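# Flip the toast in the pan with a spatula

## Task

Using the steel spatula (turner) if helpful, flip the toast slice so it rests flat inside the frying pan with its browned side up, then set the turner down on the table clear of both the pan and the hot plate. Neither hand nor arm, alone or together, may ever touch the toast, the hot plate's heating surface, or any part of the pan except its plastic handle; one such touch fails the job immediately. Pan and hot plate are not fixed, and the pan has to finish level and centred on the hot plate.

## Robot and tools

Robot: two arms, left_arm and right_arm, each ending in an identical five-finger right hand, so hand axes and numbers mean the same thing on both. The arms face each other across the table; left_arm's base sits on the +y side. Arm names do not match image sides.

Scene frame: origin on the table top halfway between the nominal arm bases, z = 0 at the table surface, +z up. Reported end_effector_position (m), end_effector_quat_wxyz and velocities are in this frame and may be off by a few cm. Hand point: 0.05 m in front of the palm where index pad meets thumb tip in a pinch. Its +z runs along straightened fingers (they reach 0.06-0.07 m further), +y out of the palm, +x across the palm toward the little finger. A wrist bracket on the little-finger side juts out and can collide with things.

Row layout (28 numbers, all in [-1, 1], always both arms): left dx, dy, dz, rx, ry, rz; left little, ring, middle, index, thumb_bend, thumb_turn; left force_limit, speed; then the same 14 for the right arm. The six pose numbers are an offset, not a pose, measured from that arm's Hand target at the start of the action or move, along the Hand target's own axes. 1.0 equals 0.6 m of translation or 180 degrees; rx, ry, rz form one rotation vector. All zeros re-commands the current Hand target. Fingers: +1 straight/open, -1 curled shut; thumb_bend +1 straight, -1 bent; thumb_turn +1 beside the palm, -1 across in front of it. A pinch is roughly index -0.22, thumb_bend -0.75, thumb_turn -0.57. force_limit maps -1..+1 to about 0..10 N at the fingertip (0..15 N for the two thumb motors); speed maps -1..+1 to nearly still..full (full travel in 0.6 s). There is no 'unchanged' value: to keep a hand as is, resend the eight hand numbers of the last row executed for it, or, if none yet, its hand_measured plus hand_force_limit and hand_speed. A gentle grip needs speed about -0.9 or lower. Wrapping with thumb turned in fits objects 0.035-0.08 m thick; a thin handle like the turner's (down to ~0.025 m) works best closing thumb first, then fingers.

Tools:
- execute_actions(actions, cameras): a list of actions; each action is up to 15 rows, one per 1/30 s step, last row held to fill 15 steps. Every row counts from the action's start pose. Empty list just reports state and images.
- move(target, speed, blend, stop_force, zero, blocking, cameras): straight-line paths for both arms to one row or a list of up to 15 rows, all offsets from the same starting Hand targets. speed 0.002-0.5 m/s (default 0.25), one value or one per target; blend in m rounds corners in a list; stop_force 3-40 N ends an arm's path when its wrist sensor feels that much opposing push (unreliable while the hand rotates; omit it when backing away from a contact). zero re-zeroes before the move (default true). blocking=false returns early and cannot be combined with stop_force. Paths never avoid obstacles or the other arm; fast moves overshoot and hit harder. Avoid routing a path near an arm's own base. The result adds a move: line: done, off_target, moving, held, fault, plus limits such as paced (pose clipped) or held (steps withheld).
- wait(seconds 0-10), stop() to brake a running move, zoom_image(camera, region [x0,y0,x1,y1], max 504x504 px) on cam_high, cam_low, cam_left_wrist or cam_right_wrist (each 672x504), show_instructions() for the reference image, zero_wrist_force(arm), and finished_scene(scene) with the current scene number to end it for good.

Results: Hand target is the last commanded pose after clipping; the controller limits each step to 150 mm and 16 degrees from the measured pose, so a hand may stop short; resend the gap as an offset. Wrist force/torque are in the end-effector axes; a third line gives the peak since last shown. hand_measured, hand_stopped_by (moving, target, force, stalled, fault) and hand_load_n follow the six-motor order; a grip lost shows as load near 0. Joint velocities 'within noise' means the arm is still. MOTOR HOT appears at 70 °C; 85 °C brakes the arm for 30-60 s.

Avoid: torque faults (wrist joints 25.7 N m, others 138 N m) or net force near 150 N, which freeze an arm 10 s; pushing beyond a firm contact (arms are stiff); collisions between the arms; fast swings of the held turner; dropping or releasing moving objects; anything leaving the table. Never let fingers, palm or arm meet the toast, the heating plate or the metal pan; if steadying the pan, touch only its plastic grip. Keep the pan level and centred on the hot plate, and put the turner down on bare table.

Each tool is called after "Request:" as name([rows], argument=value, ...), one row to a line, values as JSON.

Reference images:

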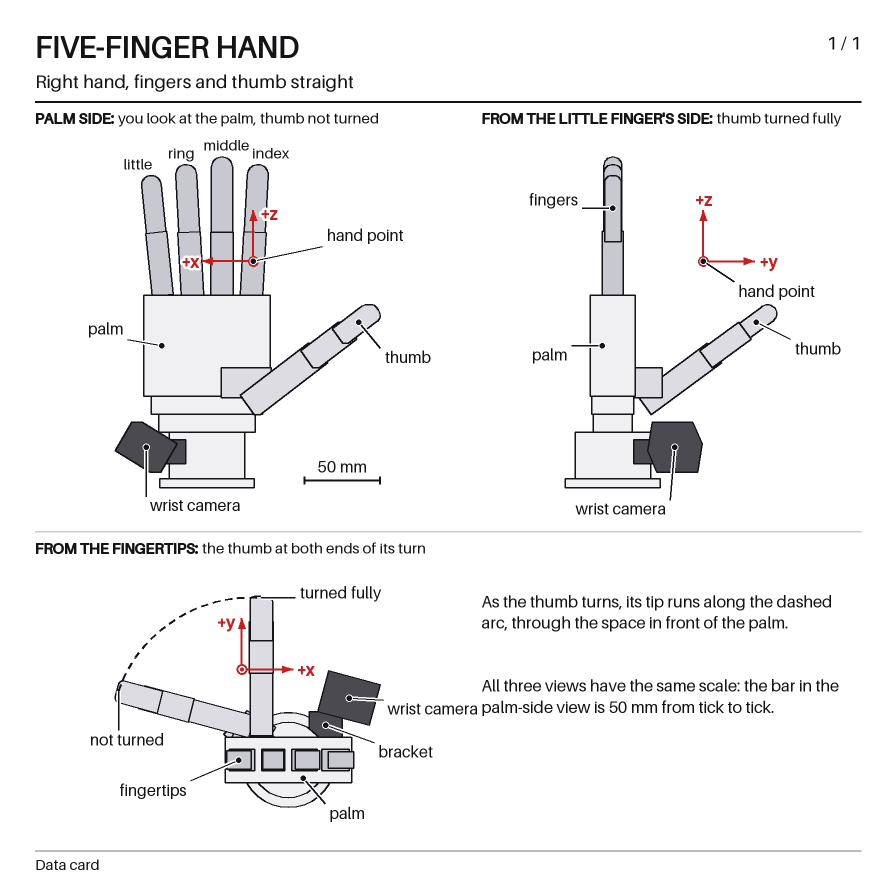

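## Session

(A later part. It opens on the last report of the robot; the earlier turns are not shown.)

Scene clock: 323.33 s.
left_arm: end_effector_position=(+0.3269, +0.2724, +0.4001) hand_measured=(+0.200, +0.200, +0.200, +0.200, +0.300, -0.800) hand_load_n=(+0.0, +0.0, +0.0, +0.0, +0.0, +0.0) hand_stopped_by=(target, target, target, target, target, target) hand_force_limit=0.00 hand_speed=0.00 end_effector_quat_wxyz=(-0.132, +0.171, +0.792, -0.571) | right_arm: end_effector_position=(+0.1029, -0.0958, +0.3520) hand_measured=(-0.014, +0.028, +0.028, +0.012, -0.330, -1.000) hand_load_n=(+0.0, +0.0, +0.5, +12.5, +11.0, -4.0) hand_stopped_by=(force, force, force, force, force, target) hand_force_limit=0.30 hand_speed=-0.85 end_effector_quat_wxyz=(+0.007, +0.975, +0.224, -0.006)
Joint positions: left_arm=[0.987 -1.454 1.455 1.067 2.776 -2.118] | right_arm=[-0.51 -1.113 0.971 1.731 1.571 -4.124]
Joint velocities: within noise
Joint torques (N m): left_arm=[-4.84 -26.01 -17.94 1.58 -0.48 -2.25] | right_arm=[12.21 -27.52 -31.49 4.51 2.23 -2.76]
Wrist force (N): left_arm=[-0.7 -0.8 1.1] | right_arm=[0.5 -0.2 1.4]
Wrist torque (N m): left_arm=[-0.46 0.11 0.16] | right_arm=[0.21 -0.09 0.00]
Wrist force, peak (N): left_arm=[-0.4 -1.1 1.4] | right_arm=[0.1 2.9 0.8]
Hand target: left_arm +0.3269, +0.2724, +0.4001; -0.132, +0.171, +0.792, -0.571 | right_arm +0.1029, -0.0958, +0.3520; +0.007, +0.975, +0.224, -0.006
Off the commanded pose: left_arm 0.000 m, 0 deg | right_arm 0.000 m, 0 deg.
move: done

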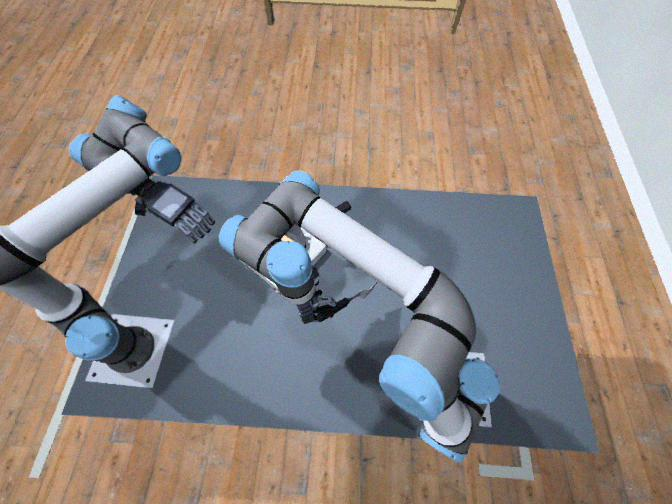

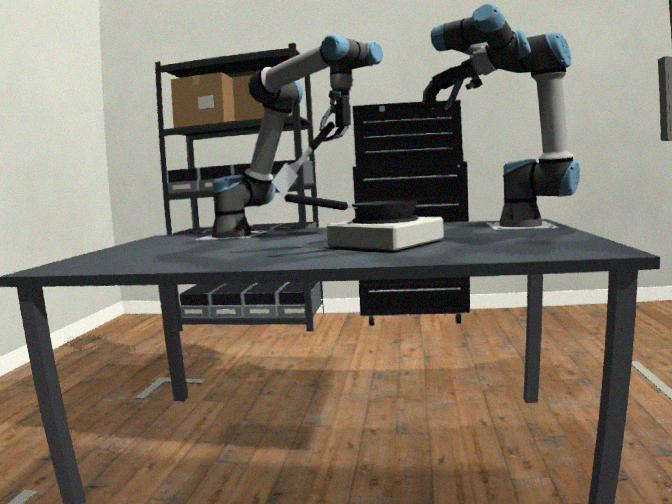

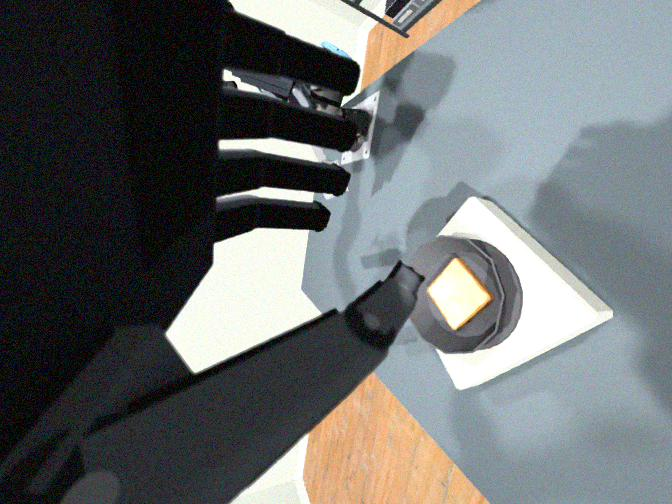

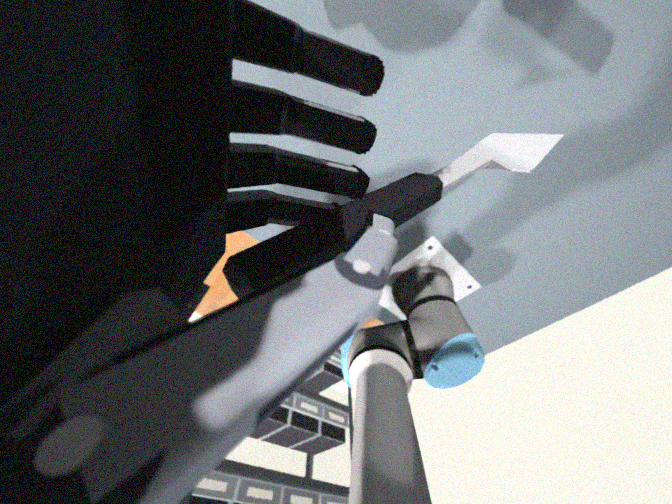

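Request:
move(target=[0,0,0,0,0,0,0.2,0.2,0.2,0.2,0.3,-0.8,0,0,0,0,-0.117,0.242,-0.136,0,-0.65,-0.65,-0.65,-0.65,-0.85,-1,0.3,-0.85], speed=0.12)

Request:
zoom_image(camera="cam_high", region=[200, 150, 450, 350])

Request:
zoom_image(camera="cam_low", region=[230, 60, 450, 260])

Scene clock: 357.43 s.
left_arm: end_effector_position=(+0.3269, +0.2724, +0.4001) hand_measured=(+0.200, +0.200, +0.200, +0.200, +0.300, -0.800) hand_load_n=(+0.0, +0.0, +0.0, +0.0, +0.0, +0.0) hand_stopped_by=(target, target, target, target, target, target) hand_force_limit=0.00 hand_speed=0.00 end_effector_quat_wxyz=(-0.132, +0.171, +0.792, -0.571) | right_arm: end_effector_position=(+0.1035, -0.0946, +0.4222) hand_measured=(-0.014, +0.028, +0.028, +0.012, -0.330, -1.000) hand_load_n=(+0.0, +0.0, -0.5, +13.0, +6.5, -2.0) hand_stopped_by=(force, force, force, force, force, target) hand_force_limit=0.30 hand_speed=-0.85 end_effector_quat_wxyz=(-0.306, +0.885, +0.199, -0.290)
Joint positions: left_arm=[0.987 -1.454 1.455 1.067 2.776 -2.118] | right_arm=[-0.952 -1.22 1.197 2.01 0.782 -4.733]
Joint velocities: within noise
Joint torques (N m): left_arm=[-4.85 -24.94 -21.74 2.06 -0.38 -2.13] | right_arm=[-12.46 -49.41 -5.57 4.77 -2.98 -2.37]
Wrist force (N): left_arm=[-0.2 -0.9 1.0] | right_arm=[0.1 2.1 0.9]
Wrist torque (N m): left_arm=[-0.46 0.05 0.18] | right_arm=[0.24 0.09 -0.07]
Wrist force, peak (N): left_arm=[-0.5 -1.0 1.5] | right_arm=[0.2 2.3 0.8]
Hand target: left_arm +0.3269, +0.2724, +0.4001; -0.132, +0.171, +0.792, -0.571 | right_arm +0.1035, -0.0946, +0.4222; -0.306, +0.885, +0.199, -0.290
Off the commanded pose: left_arm 0.000 m, 0 deg | right_arm 0.000 m, 0 deg.
move: done

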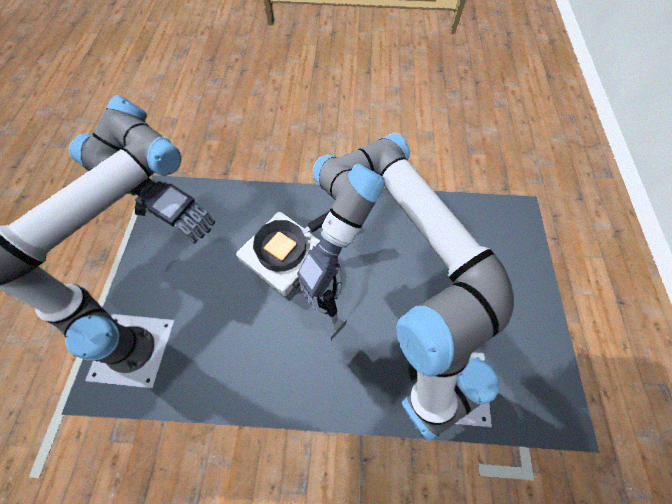

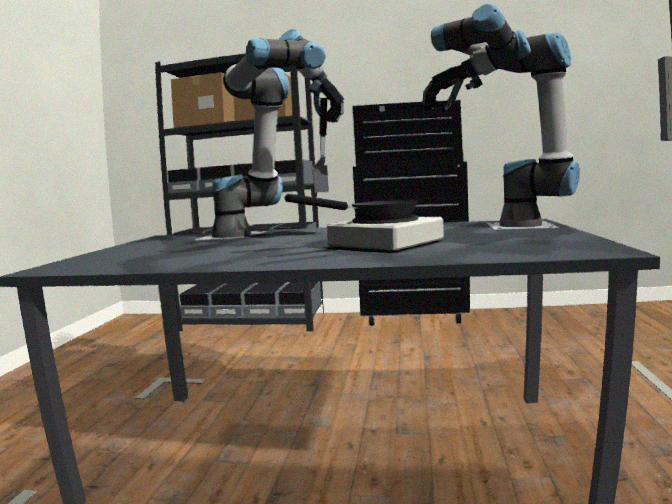

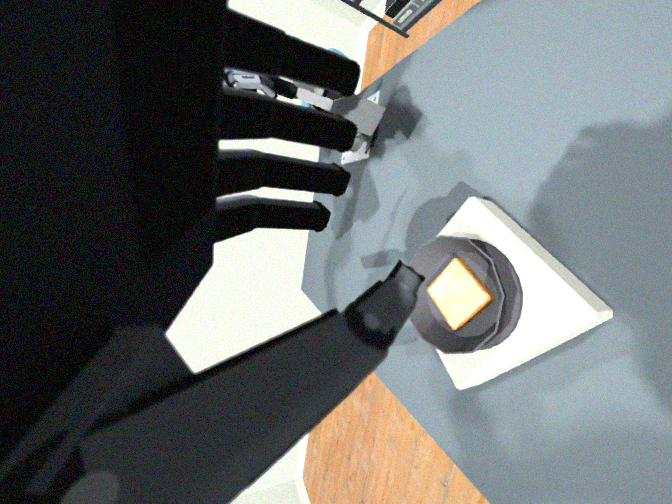

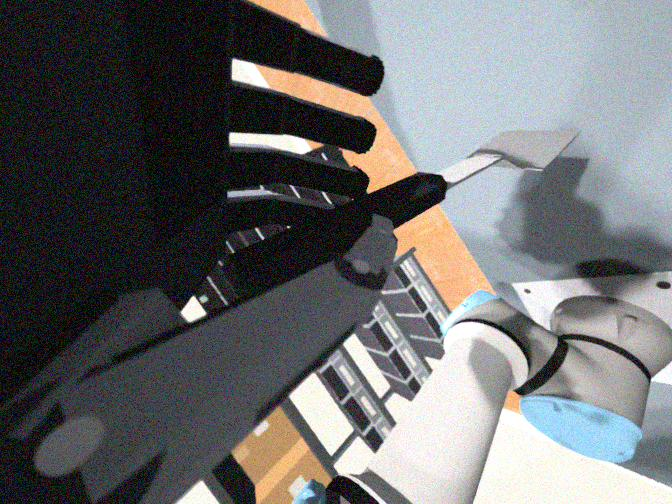

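Scaled by 2.016.

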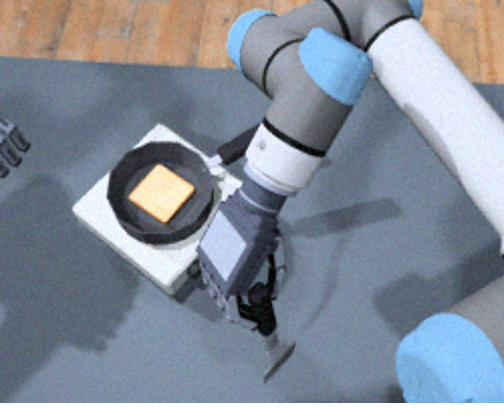

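Scaled by 2.291.

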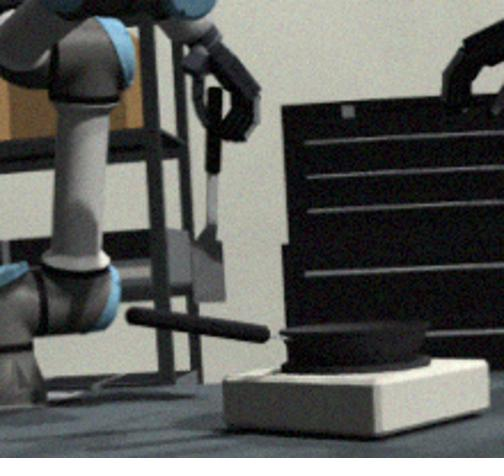

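Request:
zoom_image(camera="cam_low", region=[290, 80, 360, 200])

Request:
zoom_image(camera="cam_high", region=[290, 240, 370, 350])

Request:
zoom_image(camera="cam_right_wrist", region=[200, 80, 620, 300])

Scaled by 4.200.

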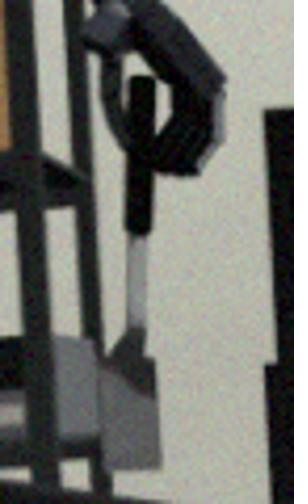

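Scaled by 4.582.

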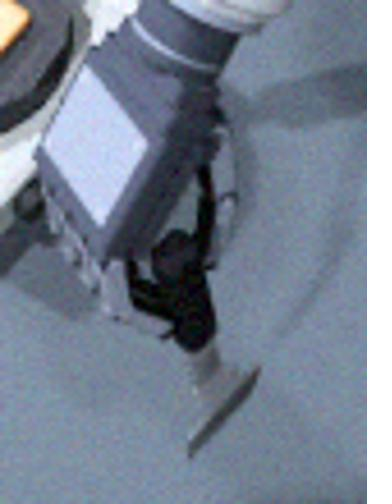

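Scaled by 1.200.

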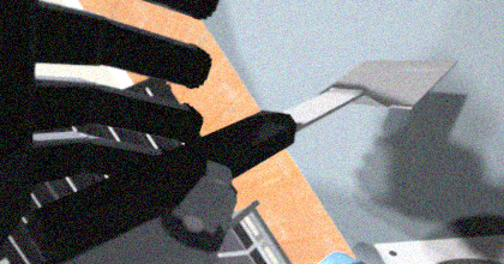

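Request:
move([
  [0,0,0,0,0,0,0.2,0.2,0.2,0.2,0.3,-0.8,0,0,0.04,-0.055,0.032,0.061,0.4285,-0.0645,-0.65,-0.65,-0.65,-0.65,-0.85,-1,0.3,-0.85],
], speed=0.15)

Request:
zoom_image(camera="cam_high", region=[200, 150, 450, 350])

Request:
zoom_image(camera="cam_low", region=[230, 60, 450, 260])

Scene clock: 454.40 s.
left_arm: end_effector_position=(+0.3269, +0.2724, +0.4001) hand_measured=(+0.200, +0.200, +0.200, +0.200, +0.300, -0.800) hand_load_n=(+0.0, +0.0, -0.5, +0.0, +0.0, +0.0) hand_stopped_by=(target, target, target, target, target, target) hand_force_limit=0.00 hand_speed=0.00 end_effector_quat_wxyz=(-0.132, +0.171, +0.792, -0.571) | right_arm: end_effector_position=(+0.1036, -0.0496, +0.4222) hand_measured=(-0.014, +0.028, +0.028, +0.012, -0.330, -1.000) hand_load_n=(+0.0, +0.5, +0.0, +10.0, +12.0, -2.0) hand_stopped_by=(force, force, force, force, force, target) hand_force_limit=0.30 hand_speed=-0.85 end_effector_quat_wxyz=(-0.466, +0.818, +0.021, +0.337)
Joint positions: left_arm=[0.987 -1.454 1.455 1.067 2.776 -2.118] | right_arm=[-0.443 -1.802 1.578 0.573 1.699 -3.746]
Joint velocities: within noise
Joint torques (N m): left_arm=[-4.93 -24.69 -23.09 2.56 0.05 -1.83] | right_arm=[10.7 0.41 -9.11 -2.42 2.26 1.47]
Wrist force (N): left_arm=[-0.6 -0.6 1.2] | right_arm=[-0.6 1.4 0.2]
Wrist torque (N m): left_arm=[-0.44 0.11 0.16] | right_arm=[0.01 -0.07 0.20]
Wrist force, peak (N): left_arm=[-0.7 -1.1 1.4] | right_arm=[0.4 2.5 1.0]
Hand target: left_arm +0.3269, +0.2724, +0.4001; -0.132, +0.171, +0.792, -0.571 | right_arm +0.1036, -0.0495, +0.4221; -0.466, +0.818, +0.021, +0.337
Off the commanded pose: left_arm 0.000 m, 0 deg | right_arm 0.000 m, 0 deg.
move: done

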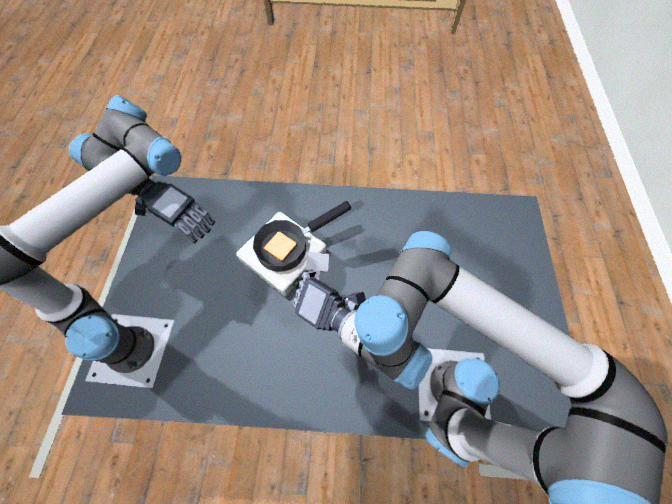

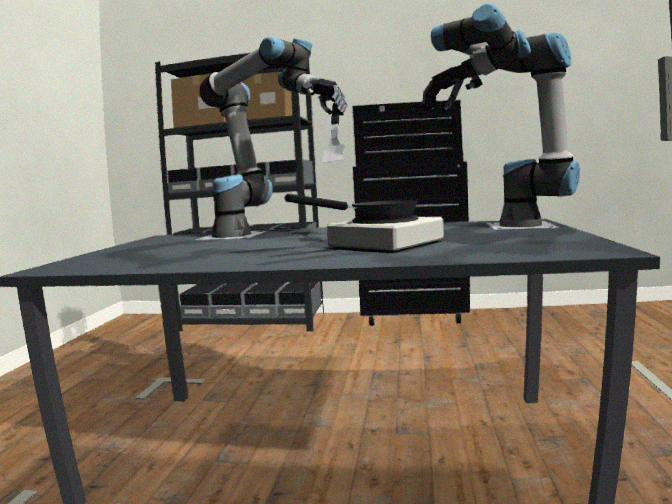

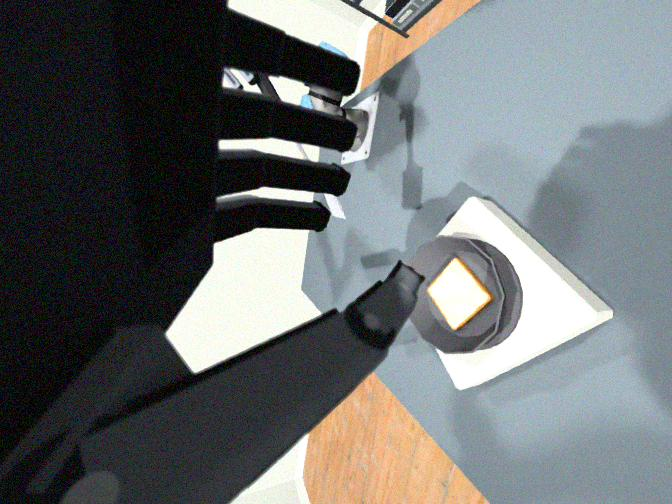

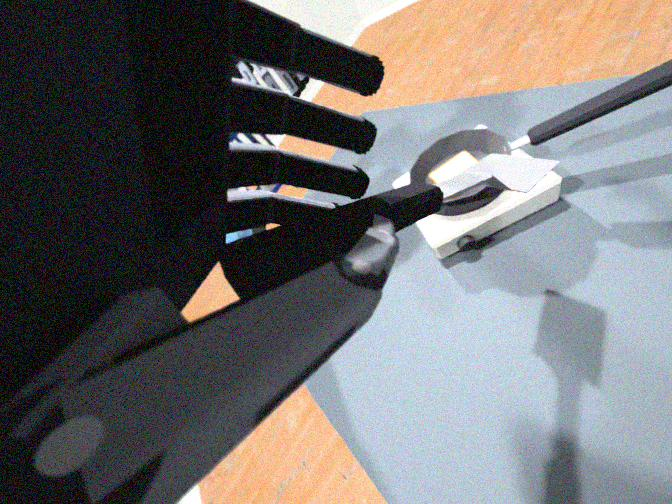

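Scaled by 2.016.

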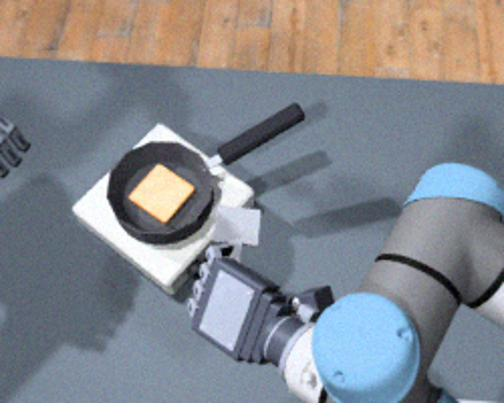

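Scaled by 2.291.

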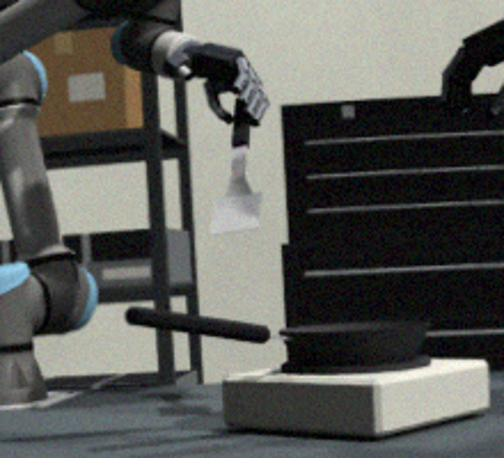

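Request:
move(target=[0,0,0,0,0,0,0.2,0.2,0.2,0.2,0.3,-0.8,0,0,0.109,0.037,0.398,0,0,0,-0.65,-0.65,-0.65,-0.65,-0.85,-1,0.3,-0.85], speed=0.12)

Request:
zoom_image(camera="cam_high", region=[200, 150, 450, 350])

Request:
zoom_image(camera="cam_low", region=[270, 60, 490, 260])

Scene clock: 466.67 s.
left_arm: end_effector_position=(+0.3269, +0.2724, +0.4001) hand_measured=(+0.200, +0.200, +0.200, +0.200, +0.300, -0.800) hand_load_n=(+0.0, +0.0, +0.0, +0.0, +0.0, +0.0) hand_stopped_by=(target, target, target, target, target, target) hand_force_limit=0.00 hand_speed=0.00 end_effector_quat_wxyz=(-0.132, +0.171, +0.792, -0.571) | right_arm: end_effector_position=(+0.2888, +0.1049, +0.3618) hand_measured=(-0.014, +0.028, +0.028, +0.012, -0.330, -1.000) hand_load_n=(+0.0, +0.0, +0.0, +10.0, +12.5, -2.0) hand_stopped_by=(force, force, force, force, force, target) hand_force_limit=0.30 hand_speed=-0.85 end_effector_quat_wxyz=(-0.466, +0.818, +0.021, +0.337)
Joint positions: left_arm=[0.987 -1.454 1.455 1.067 2.776 -2.118] | right_arm=[-0.65 -1.341 1.273 0.415 1.504 -3.817]
Joint velocities: within noise
Joint torques (N m): left_arm=[-2.9 -25.31 -25.27 2.8 0.23 -1.59] | right_arm=[-12.77 -19.38 -38.35 0.67 -1.52 -2.93]
Wrist force (N): left_arm=[-0.7 -0.9 1.1] | right_arm=[-1.0 1.3 0.4]
Wrist torque (N m): left_arm=[-0.48 0.12 0.14] | right_arm=[-0.01 -0.03 0.16]
Wrist force, peak (N): left_arm=[-0.3 -1.0 1.6] | right_arm=[-0.9 1.5 1.1]
Hand target: left_arm +0.3269, +0.2724, +0.4001; -0.132, +0.171, +0.792, -0.571 | right_arm +0.2888, +0.1049, +0.3618; -0.466, +0.818, +0.021, +0.337
Off the commanded pose: left_arm 0.000 m, 0 deg | right_arm 0.000 m, 0 deg.
move: done

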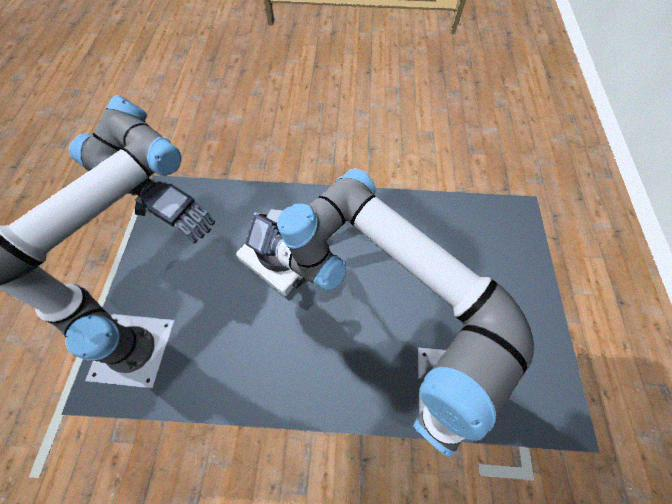

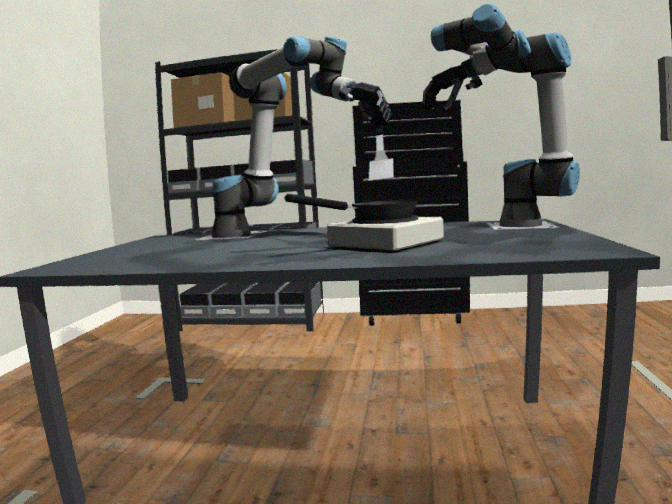

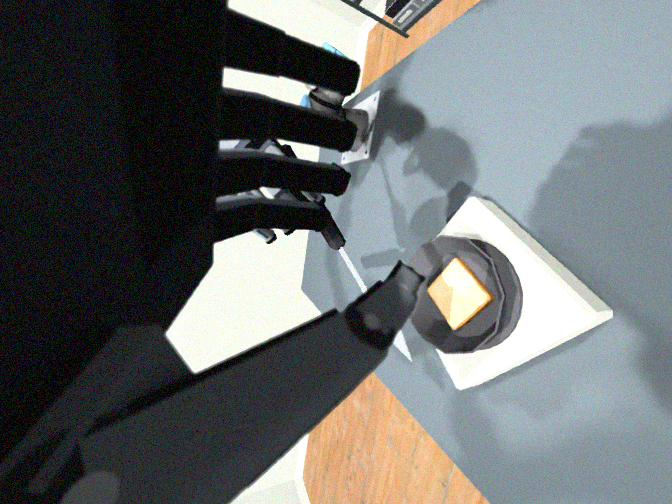

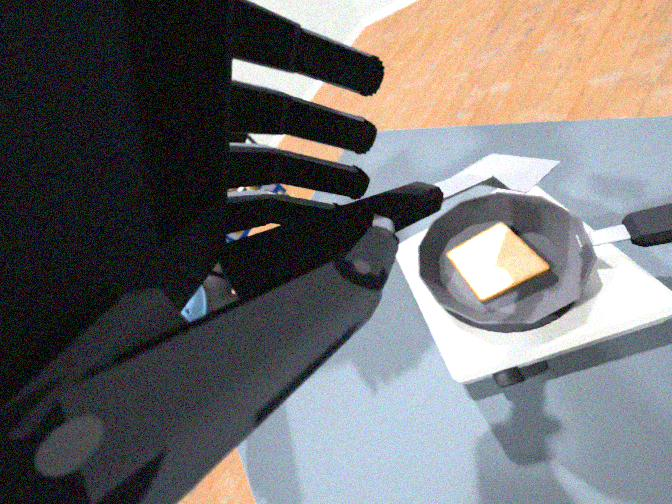

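Scaled by 2.016.

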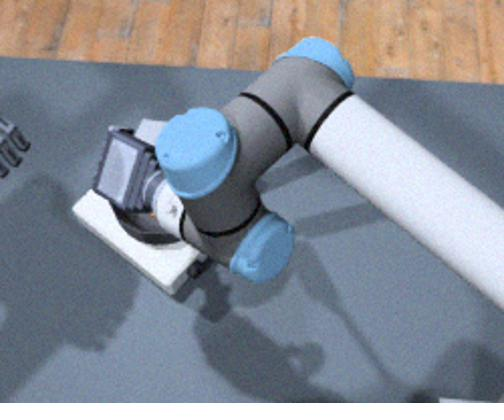

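Scaled by 2.291.

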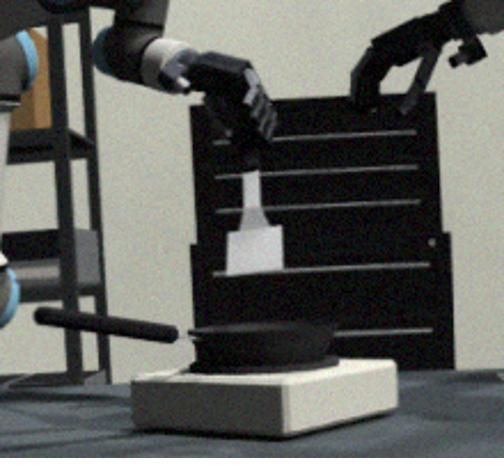

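Request:
move(target=[0,0,0,0,0,0,0.2,0.2,0.2,0.2,0.3,-0.8,0,0,-0.057,0.0748,0.0339,0,0,0,-0.65,-0.65,-0.65,-0.65,-0.85,-1,0.3,-0.85], speed=0.12)

Request:
zoom_image(camera="cam_high", region=[230, 180, 350, 300])

Request:
zoom_image(camera="cam_low", region=[300, 100, 460, 260])

Scene clock: 488.43 s.
left_arm: end_effector_position=(+0.3269, +0.2724, +0.4001) hand_measured=(+0.200, +0.200, +0.200, +0.200, +0.300, -0.800) hand_load_n=(+0.0, +0.0, +0.0, +0.0, +0.5, +0.0) hand_stopped_by=(target, target, target, target, target, target) hand_force_limit=0.00 hand_speed=0.00 end_effector_quat_wxyz=(-0.132, +0.171, +0.792, -0.571) | right_arm: end_effector_position=(+0.2888, +0.1049, +0.3019) hand_measured=(-0.014, +0.028, +0.028, +0.012, -0.330, -1.000) hand_load_n=(+0.0, +0.0, +0.0, +10.5, +12.0, -2.5) hand_stopped_by=(force, force, force, force, force, target) hand_force_limit=0.30 hand_speed=-0.85 end_effector_quat_wxyz=(-0.466, +0.818, +0.021, +0.337)
Joint positions: left_arm=[0.987 -1.454 1.455 1.067 2.776 -2.118] | right_arm=[-0.65 -1.34 1.424 0.263 1.504 -3.817]
Joint velocities: within noise
Joint torques (N m): left_arm=[-3.85 -23.78 -25.77 3.3 0.11 -1.3] | right_arm=[-0.9 -21.24 -9.79 -3.05 -1.6 -0.28]
Wrist force (N): left_arm=[-0.6 -0.9 1.4] | right_arm=[-1.2 1.4 0.6]
Wrist torque (N m): left_arm=[-0.49 0.09 0.15] | right_arm=[-0.02 -0.01 0.16]
Wrist force, peak (N): left_arm=[-0.7 -0.9 1.5] | right_arm=[-1.6 2.1 0.5]
Hand target: left_arm +0.3269, +0.2724, +0.4001; -0.132, +0.171, +0.792, -0.571 | right_arm +0.2888, +0.1049, +0.3018; -0.466, +0.818, +0.021, +0.337
Off the commanded pose: left_arm 0.000 m, 0 deg | right_arm 0.000 m, 0 deg.
move: done

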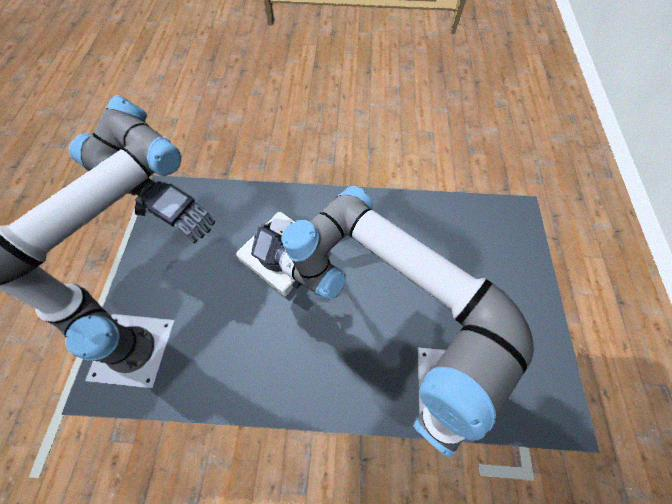

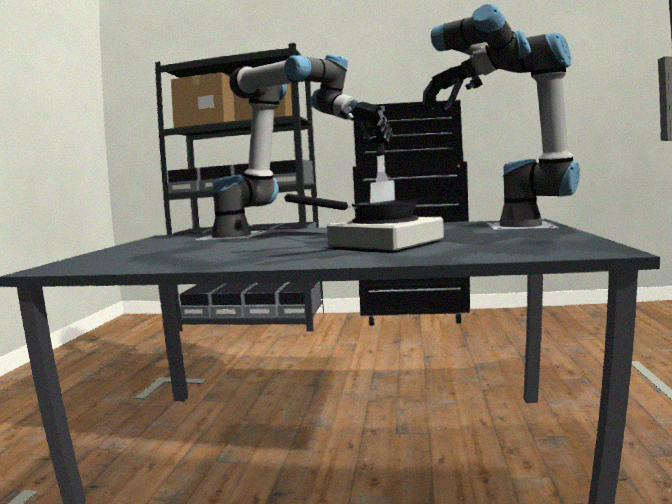

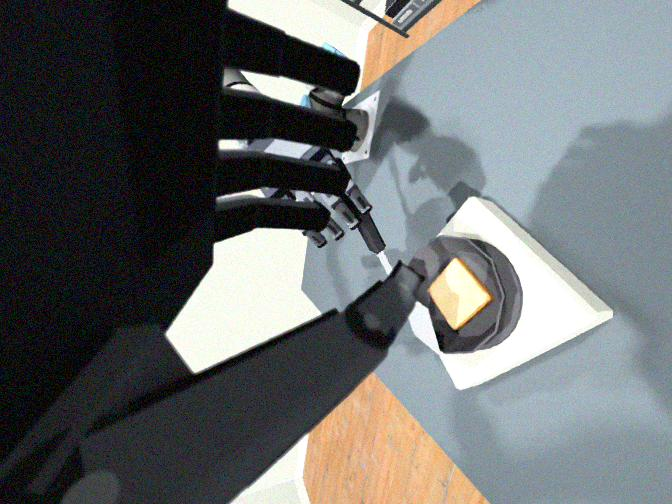

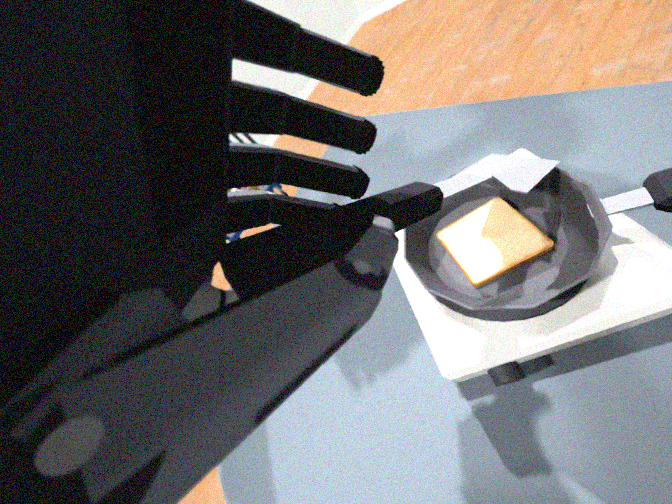

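Scaled by 4.200.

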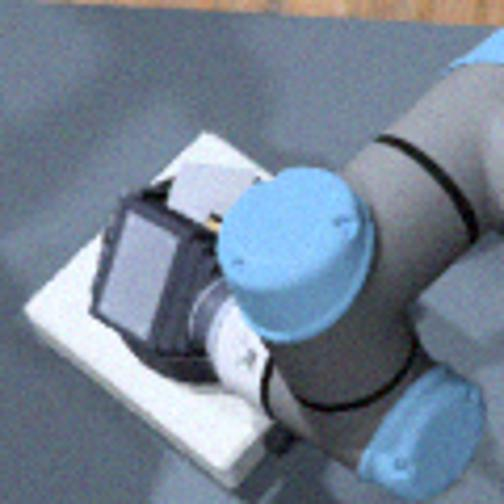

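Scaled by 3.150.

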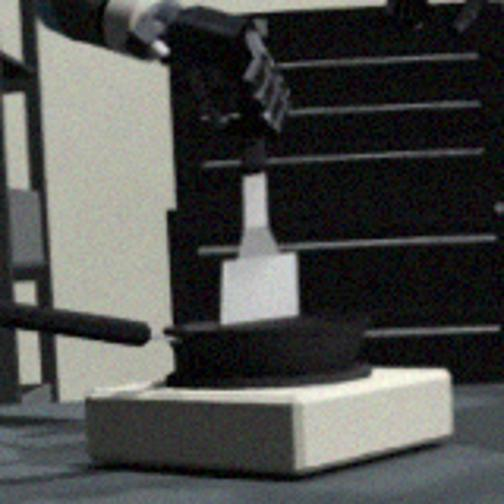

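Request:
move(target=[0,0,0,0,0,0,0.2,0.2,0.2,0.2,0.3,-0.8,0,0,-0.0285,0.0374,0.017,0,0,0,-0.65,-0.65,-0.65,-0.65,-0.85,-1,0.3,-0.85], speed=0.05)

Request:
zoom_image(camera="cam_right_wrist", region=[350, 100, 672, 340])

Request:
zoom_image(camera="cam_low", region=[320, 120, 440, 240])

Request:
zoom_image(camera="cam_left_wrist", region=[300, 150, 560, 400])

Scene clock: 501.57 s.
left_arm: end_effector_position=(+0.3269, +0.2724, +0.4001) hand_measured=(+0.200, +0.200, +0.200, +0.200, +0.300, -0.800) hand_load_n=(+0.0, +0.0, +0.0, +0.0, +0.0, +0.0) hand_stopped_by=(target, target, target, target, target, target) hand_force_limit=0.00 hand_speed=0.00 end_effector_quat_wxyz=(-0.132, +0.171, +0.792, -0.571) | right_arm: end_effector_position=(+0.2888, +0.1050, +0.2719) hand_measured=(-0.014, +0.028, +0.028, +0.012, -0.330, -1.000) hand_load_n=(+0.5, +0.0, +0.0, +12.5, +7.5, -2.0) hand_stopped_by=(force, force, force, force, force, target) hand_force_limit=0.30 hand_speed=-0.85 end_effector_quat_wxyz=(-0.466, +0.818, +0.021, +0.337)
Joint positions: left_arm=[0.987 -1.454 1.455 1.067 2.776 -2.118] | right_arm=[-0.65 -1.331 1.49 0.188 1.504 -3.817]
Joint velocities: within noise
Joint torques (N m): left_arm=[-2.3 -25.6 -25.86 3.23 0.26 -1.48] | right_arm=[-12.72 -20.36 -7.34 -2.79 0.49 1.27]
Wrist force (N): left_arm=[-0.3 -0.9 1.3] | right_arm=[-0.3 0.8 0.4]
Wrist torque (N m): left_arm=[-0.48 0.05 0.18] | right_arm=[0.06 0.03 0.03]
Wrist force, peak (N): left_arm=[-0.7 -1.1 1.7] | right_arm=[-1.4 1.6 0.6]
Hand target: left_arm +0.3269, +0.2724, +0.4001; -0.132, +0.171, +0.792, -0.571 | right_arm +0.2888, +0.1050, +0.2718; -0.466, +0.818, +0.021, +0.337
Off the commanded pose: left_arm 0.000 m, 0 deg | right_arm 0.000 m, 0 deg.
move: done

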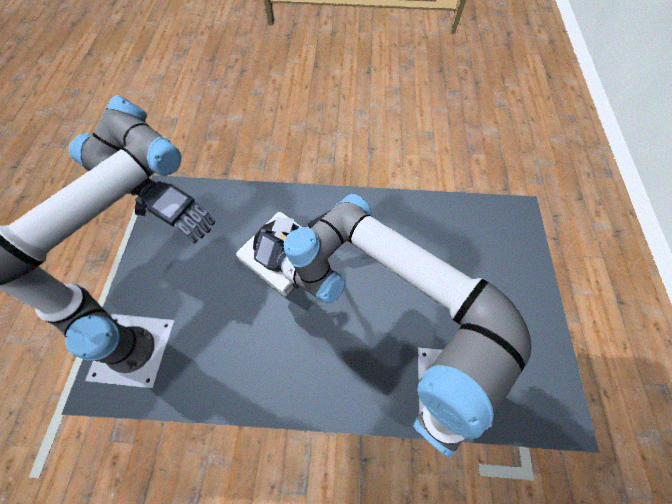

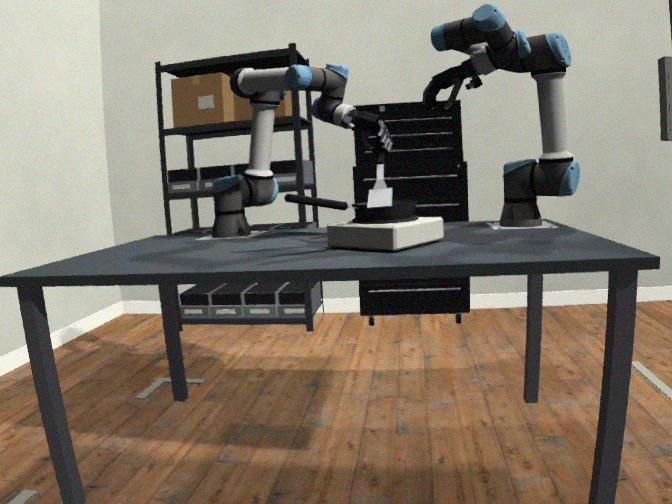

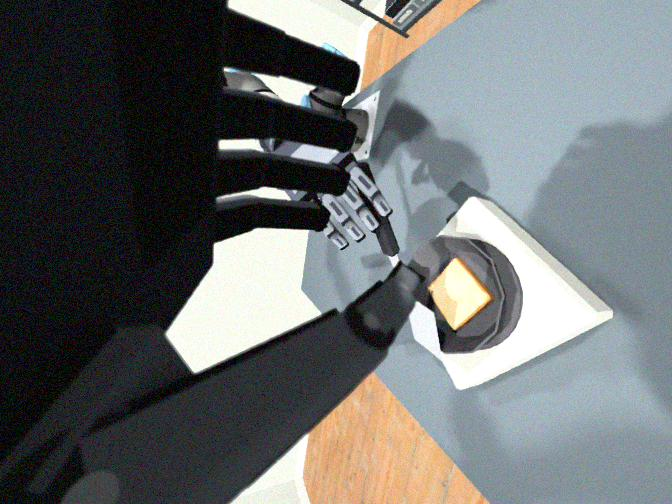

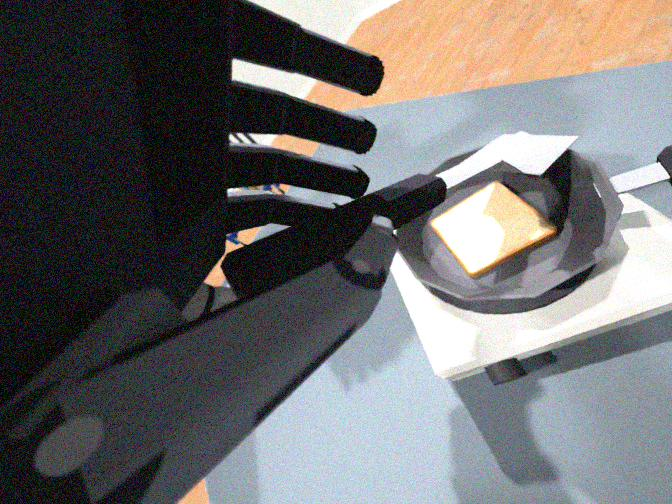

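Scaled by 1.565.

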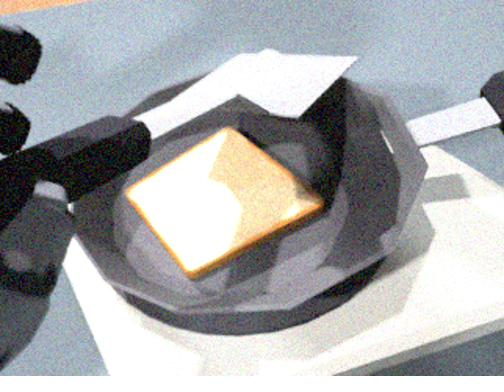

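Scaled by 4.200.

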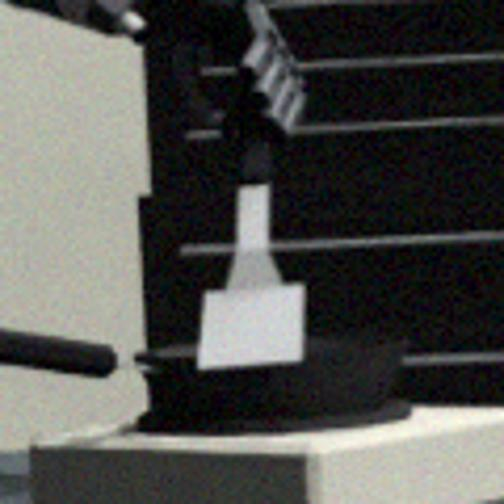

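Scaled by 1.938.

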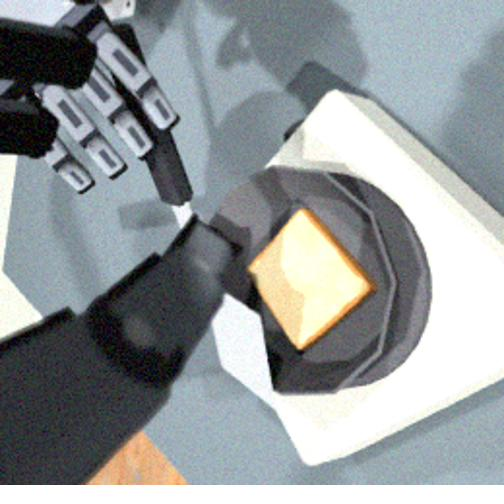

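Request:
move([
  [0,0,0,0,0,0,0.2,0.2,0.2,0.2,0.3,-0.8,0,0,-0.001,-0.045,-0.001,0,0,0,-0.65,-0.65,-0.65,-0.65,-0.85,-1,0.3,-0.85],
  [0,0,0,0,0,0,0.2,0.2,0.2,0.2,0.3,-0.8,0,0,-0.02,-0.02,0.0107,0,0,0,-0.65,-0.65,-0.65,-0.65,-0.85,-1,0.3,-0.85],
  [0,0,0,0,0,0,0.2,0.2,0.2,0.2,0.3,-0.8,0,0,-0.0653,-0.0035,0.0063,0,0,0,-0.65,-0.65,-0.65,-0.65,-0.85,-1,0.3,-0.85],
], speed=0.04)

Request:
zoom_image(camera="cam_right_wrist", region=[350, 100, 672, 340])

Request:
zoom_image(camera="cam_low", region=[320, 120, 440, 240])

Scene clock: 520.93 s.
left_arm: end_effector_position=(+0.3269, +0.2724, +0.4001) hand_measured=(+0.200, +0.200, +0.200, +0.200, +0.300, -0.800) hand_load_n=(+0.0, +0.0, +0.0, +0.0, +0.0, +0.0) hand_stopped_by=(target, target, target, target, target, target) hand_force_limit=0.00 hand_speed=0.00 end_effector_quat_wxyz=(-0.132, +0.171, +0.792, -0.571) | right_arm: end_effector_position=(+0.2599, +0.1200, +0.2498) hand_measured=(-0.014, +0.028, +0.028, +0.012, -0.330, -1.000) hand_load_n=(+0.0, +0.0, +1.0, +10.0, +10.0, +0.5) hand_stopped_by=(force, force, force, force, force, target) hand_force_limit=0.30 hand_speed=-0.85 end_effector_quat_wxyz=(-0.466, +0.818, +0.021, +0.337)
Joint positions: left_arm=[0.987 -1.454 1.455 1.067 2.776 -2.118] | right_arm=[-0.58 -1.311 1.522 0.135 1.571 -3.793]
Joint velocities: within noise
Joint torques (N m): left_arm=[-2.55 -26.04 -29.64 3.79 0.52 -1.39] | right_arm=[9.54 -47.7 -7.53 -1.97 2.04 2.33]
Wrist force (N): left_arm=[-0.1 -1.1 1.2] | right_arm=[0.0 0.6 0.4]
Wrist torque (N m): left_arm=[-0.51 0.03 0.18] | right_arm=[0.19 0.08 -0.02]
Wrist force, peak (N): left_arm=[-0.7 -1.1 1.4] | right_arm=[-1.8 -2.7 -1.5]
Hand target: left_arm +0.3269, +0.2724, +0.4001; -0.132, +0.171, +0.792, -0.571 | right_arm +0.2599, +0.1200, +0.2498; -0.466, +0.818, +0.021, +0.337
Off the commanded pose: left_arm 0.000 m, 0 deg | right_arm 0.000 m, 0 deg.
move: done

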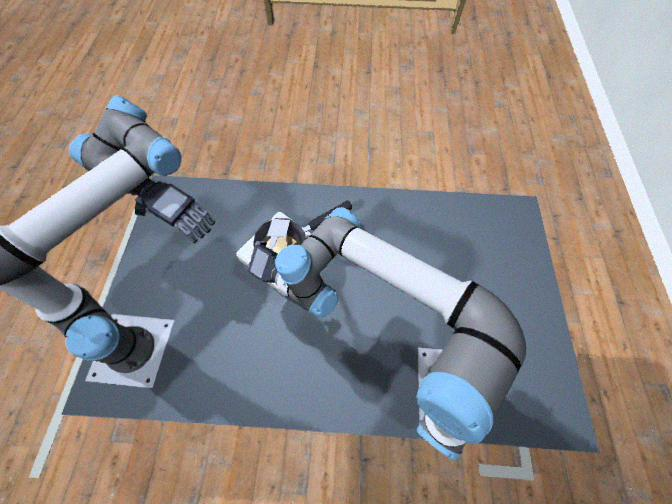

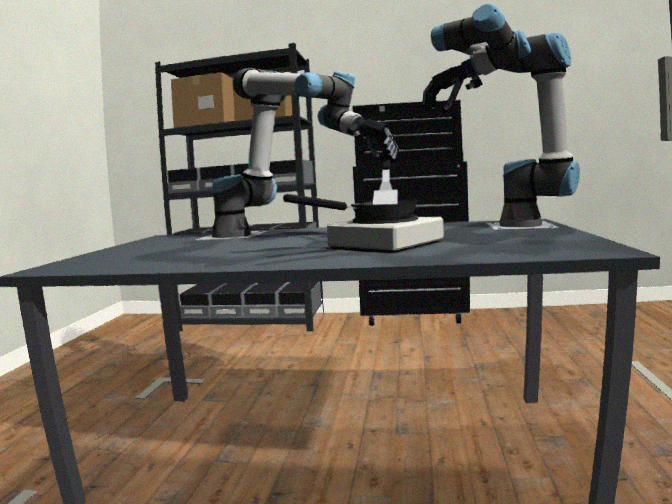

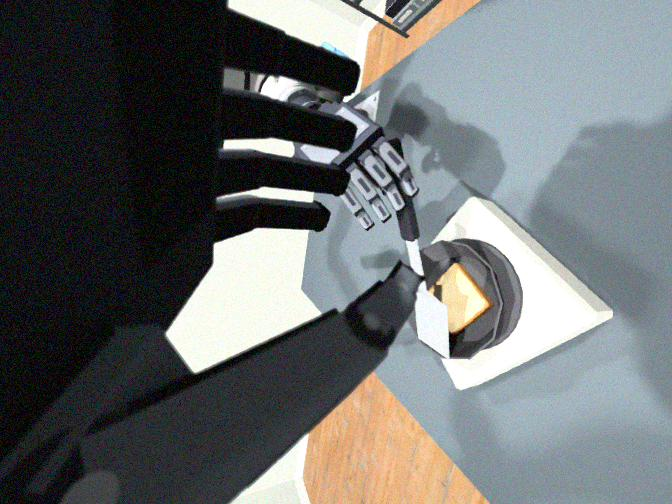

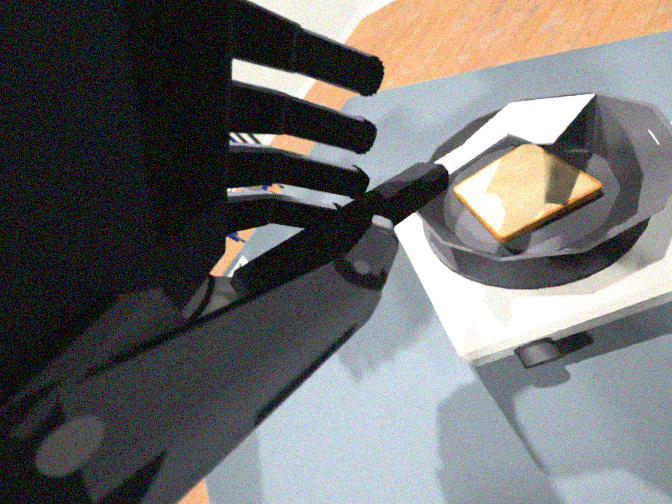

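Scaled by 1.565.

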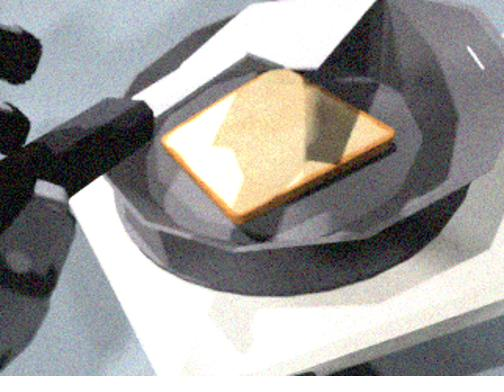

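Scaled by 4.200.

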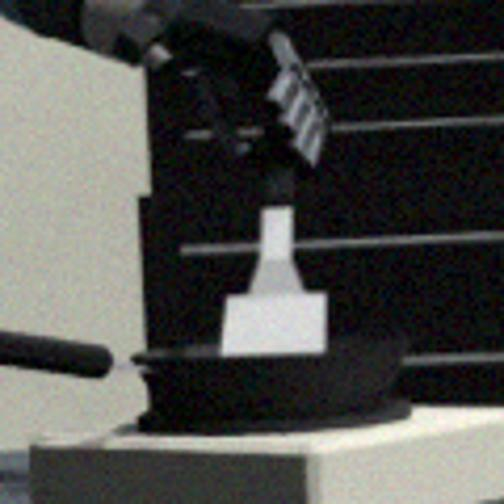

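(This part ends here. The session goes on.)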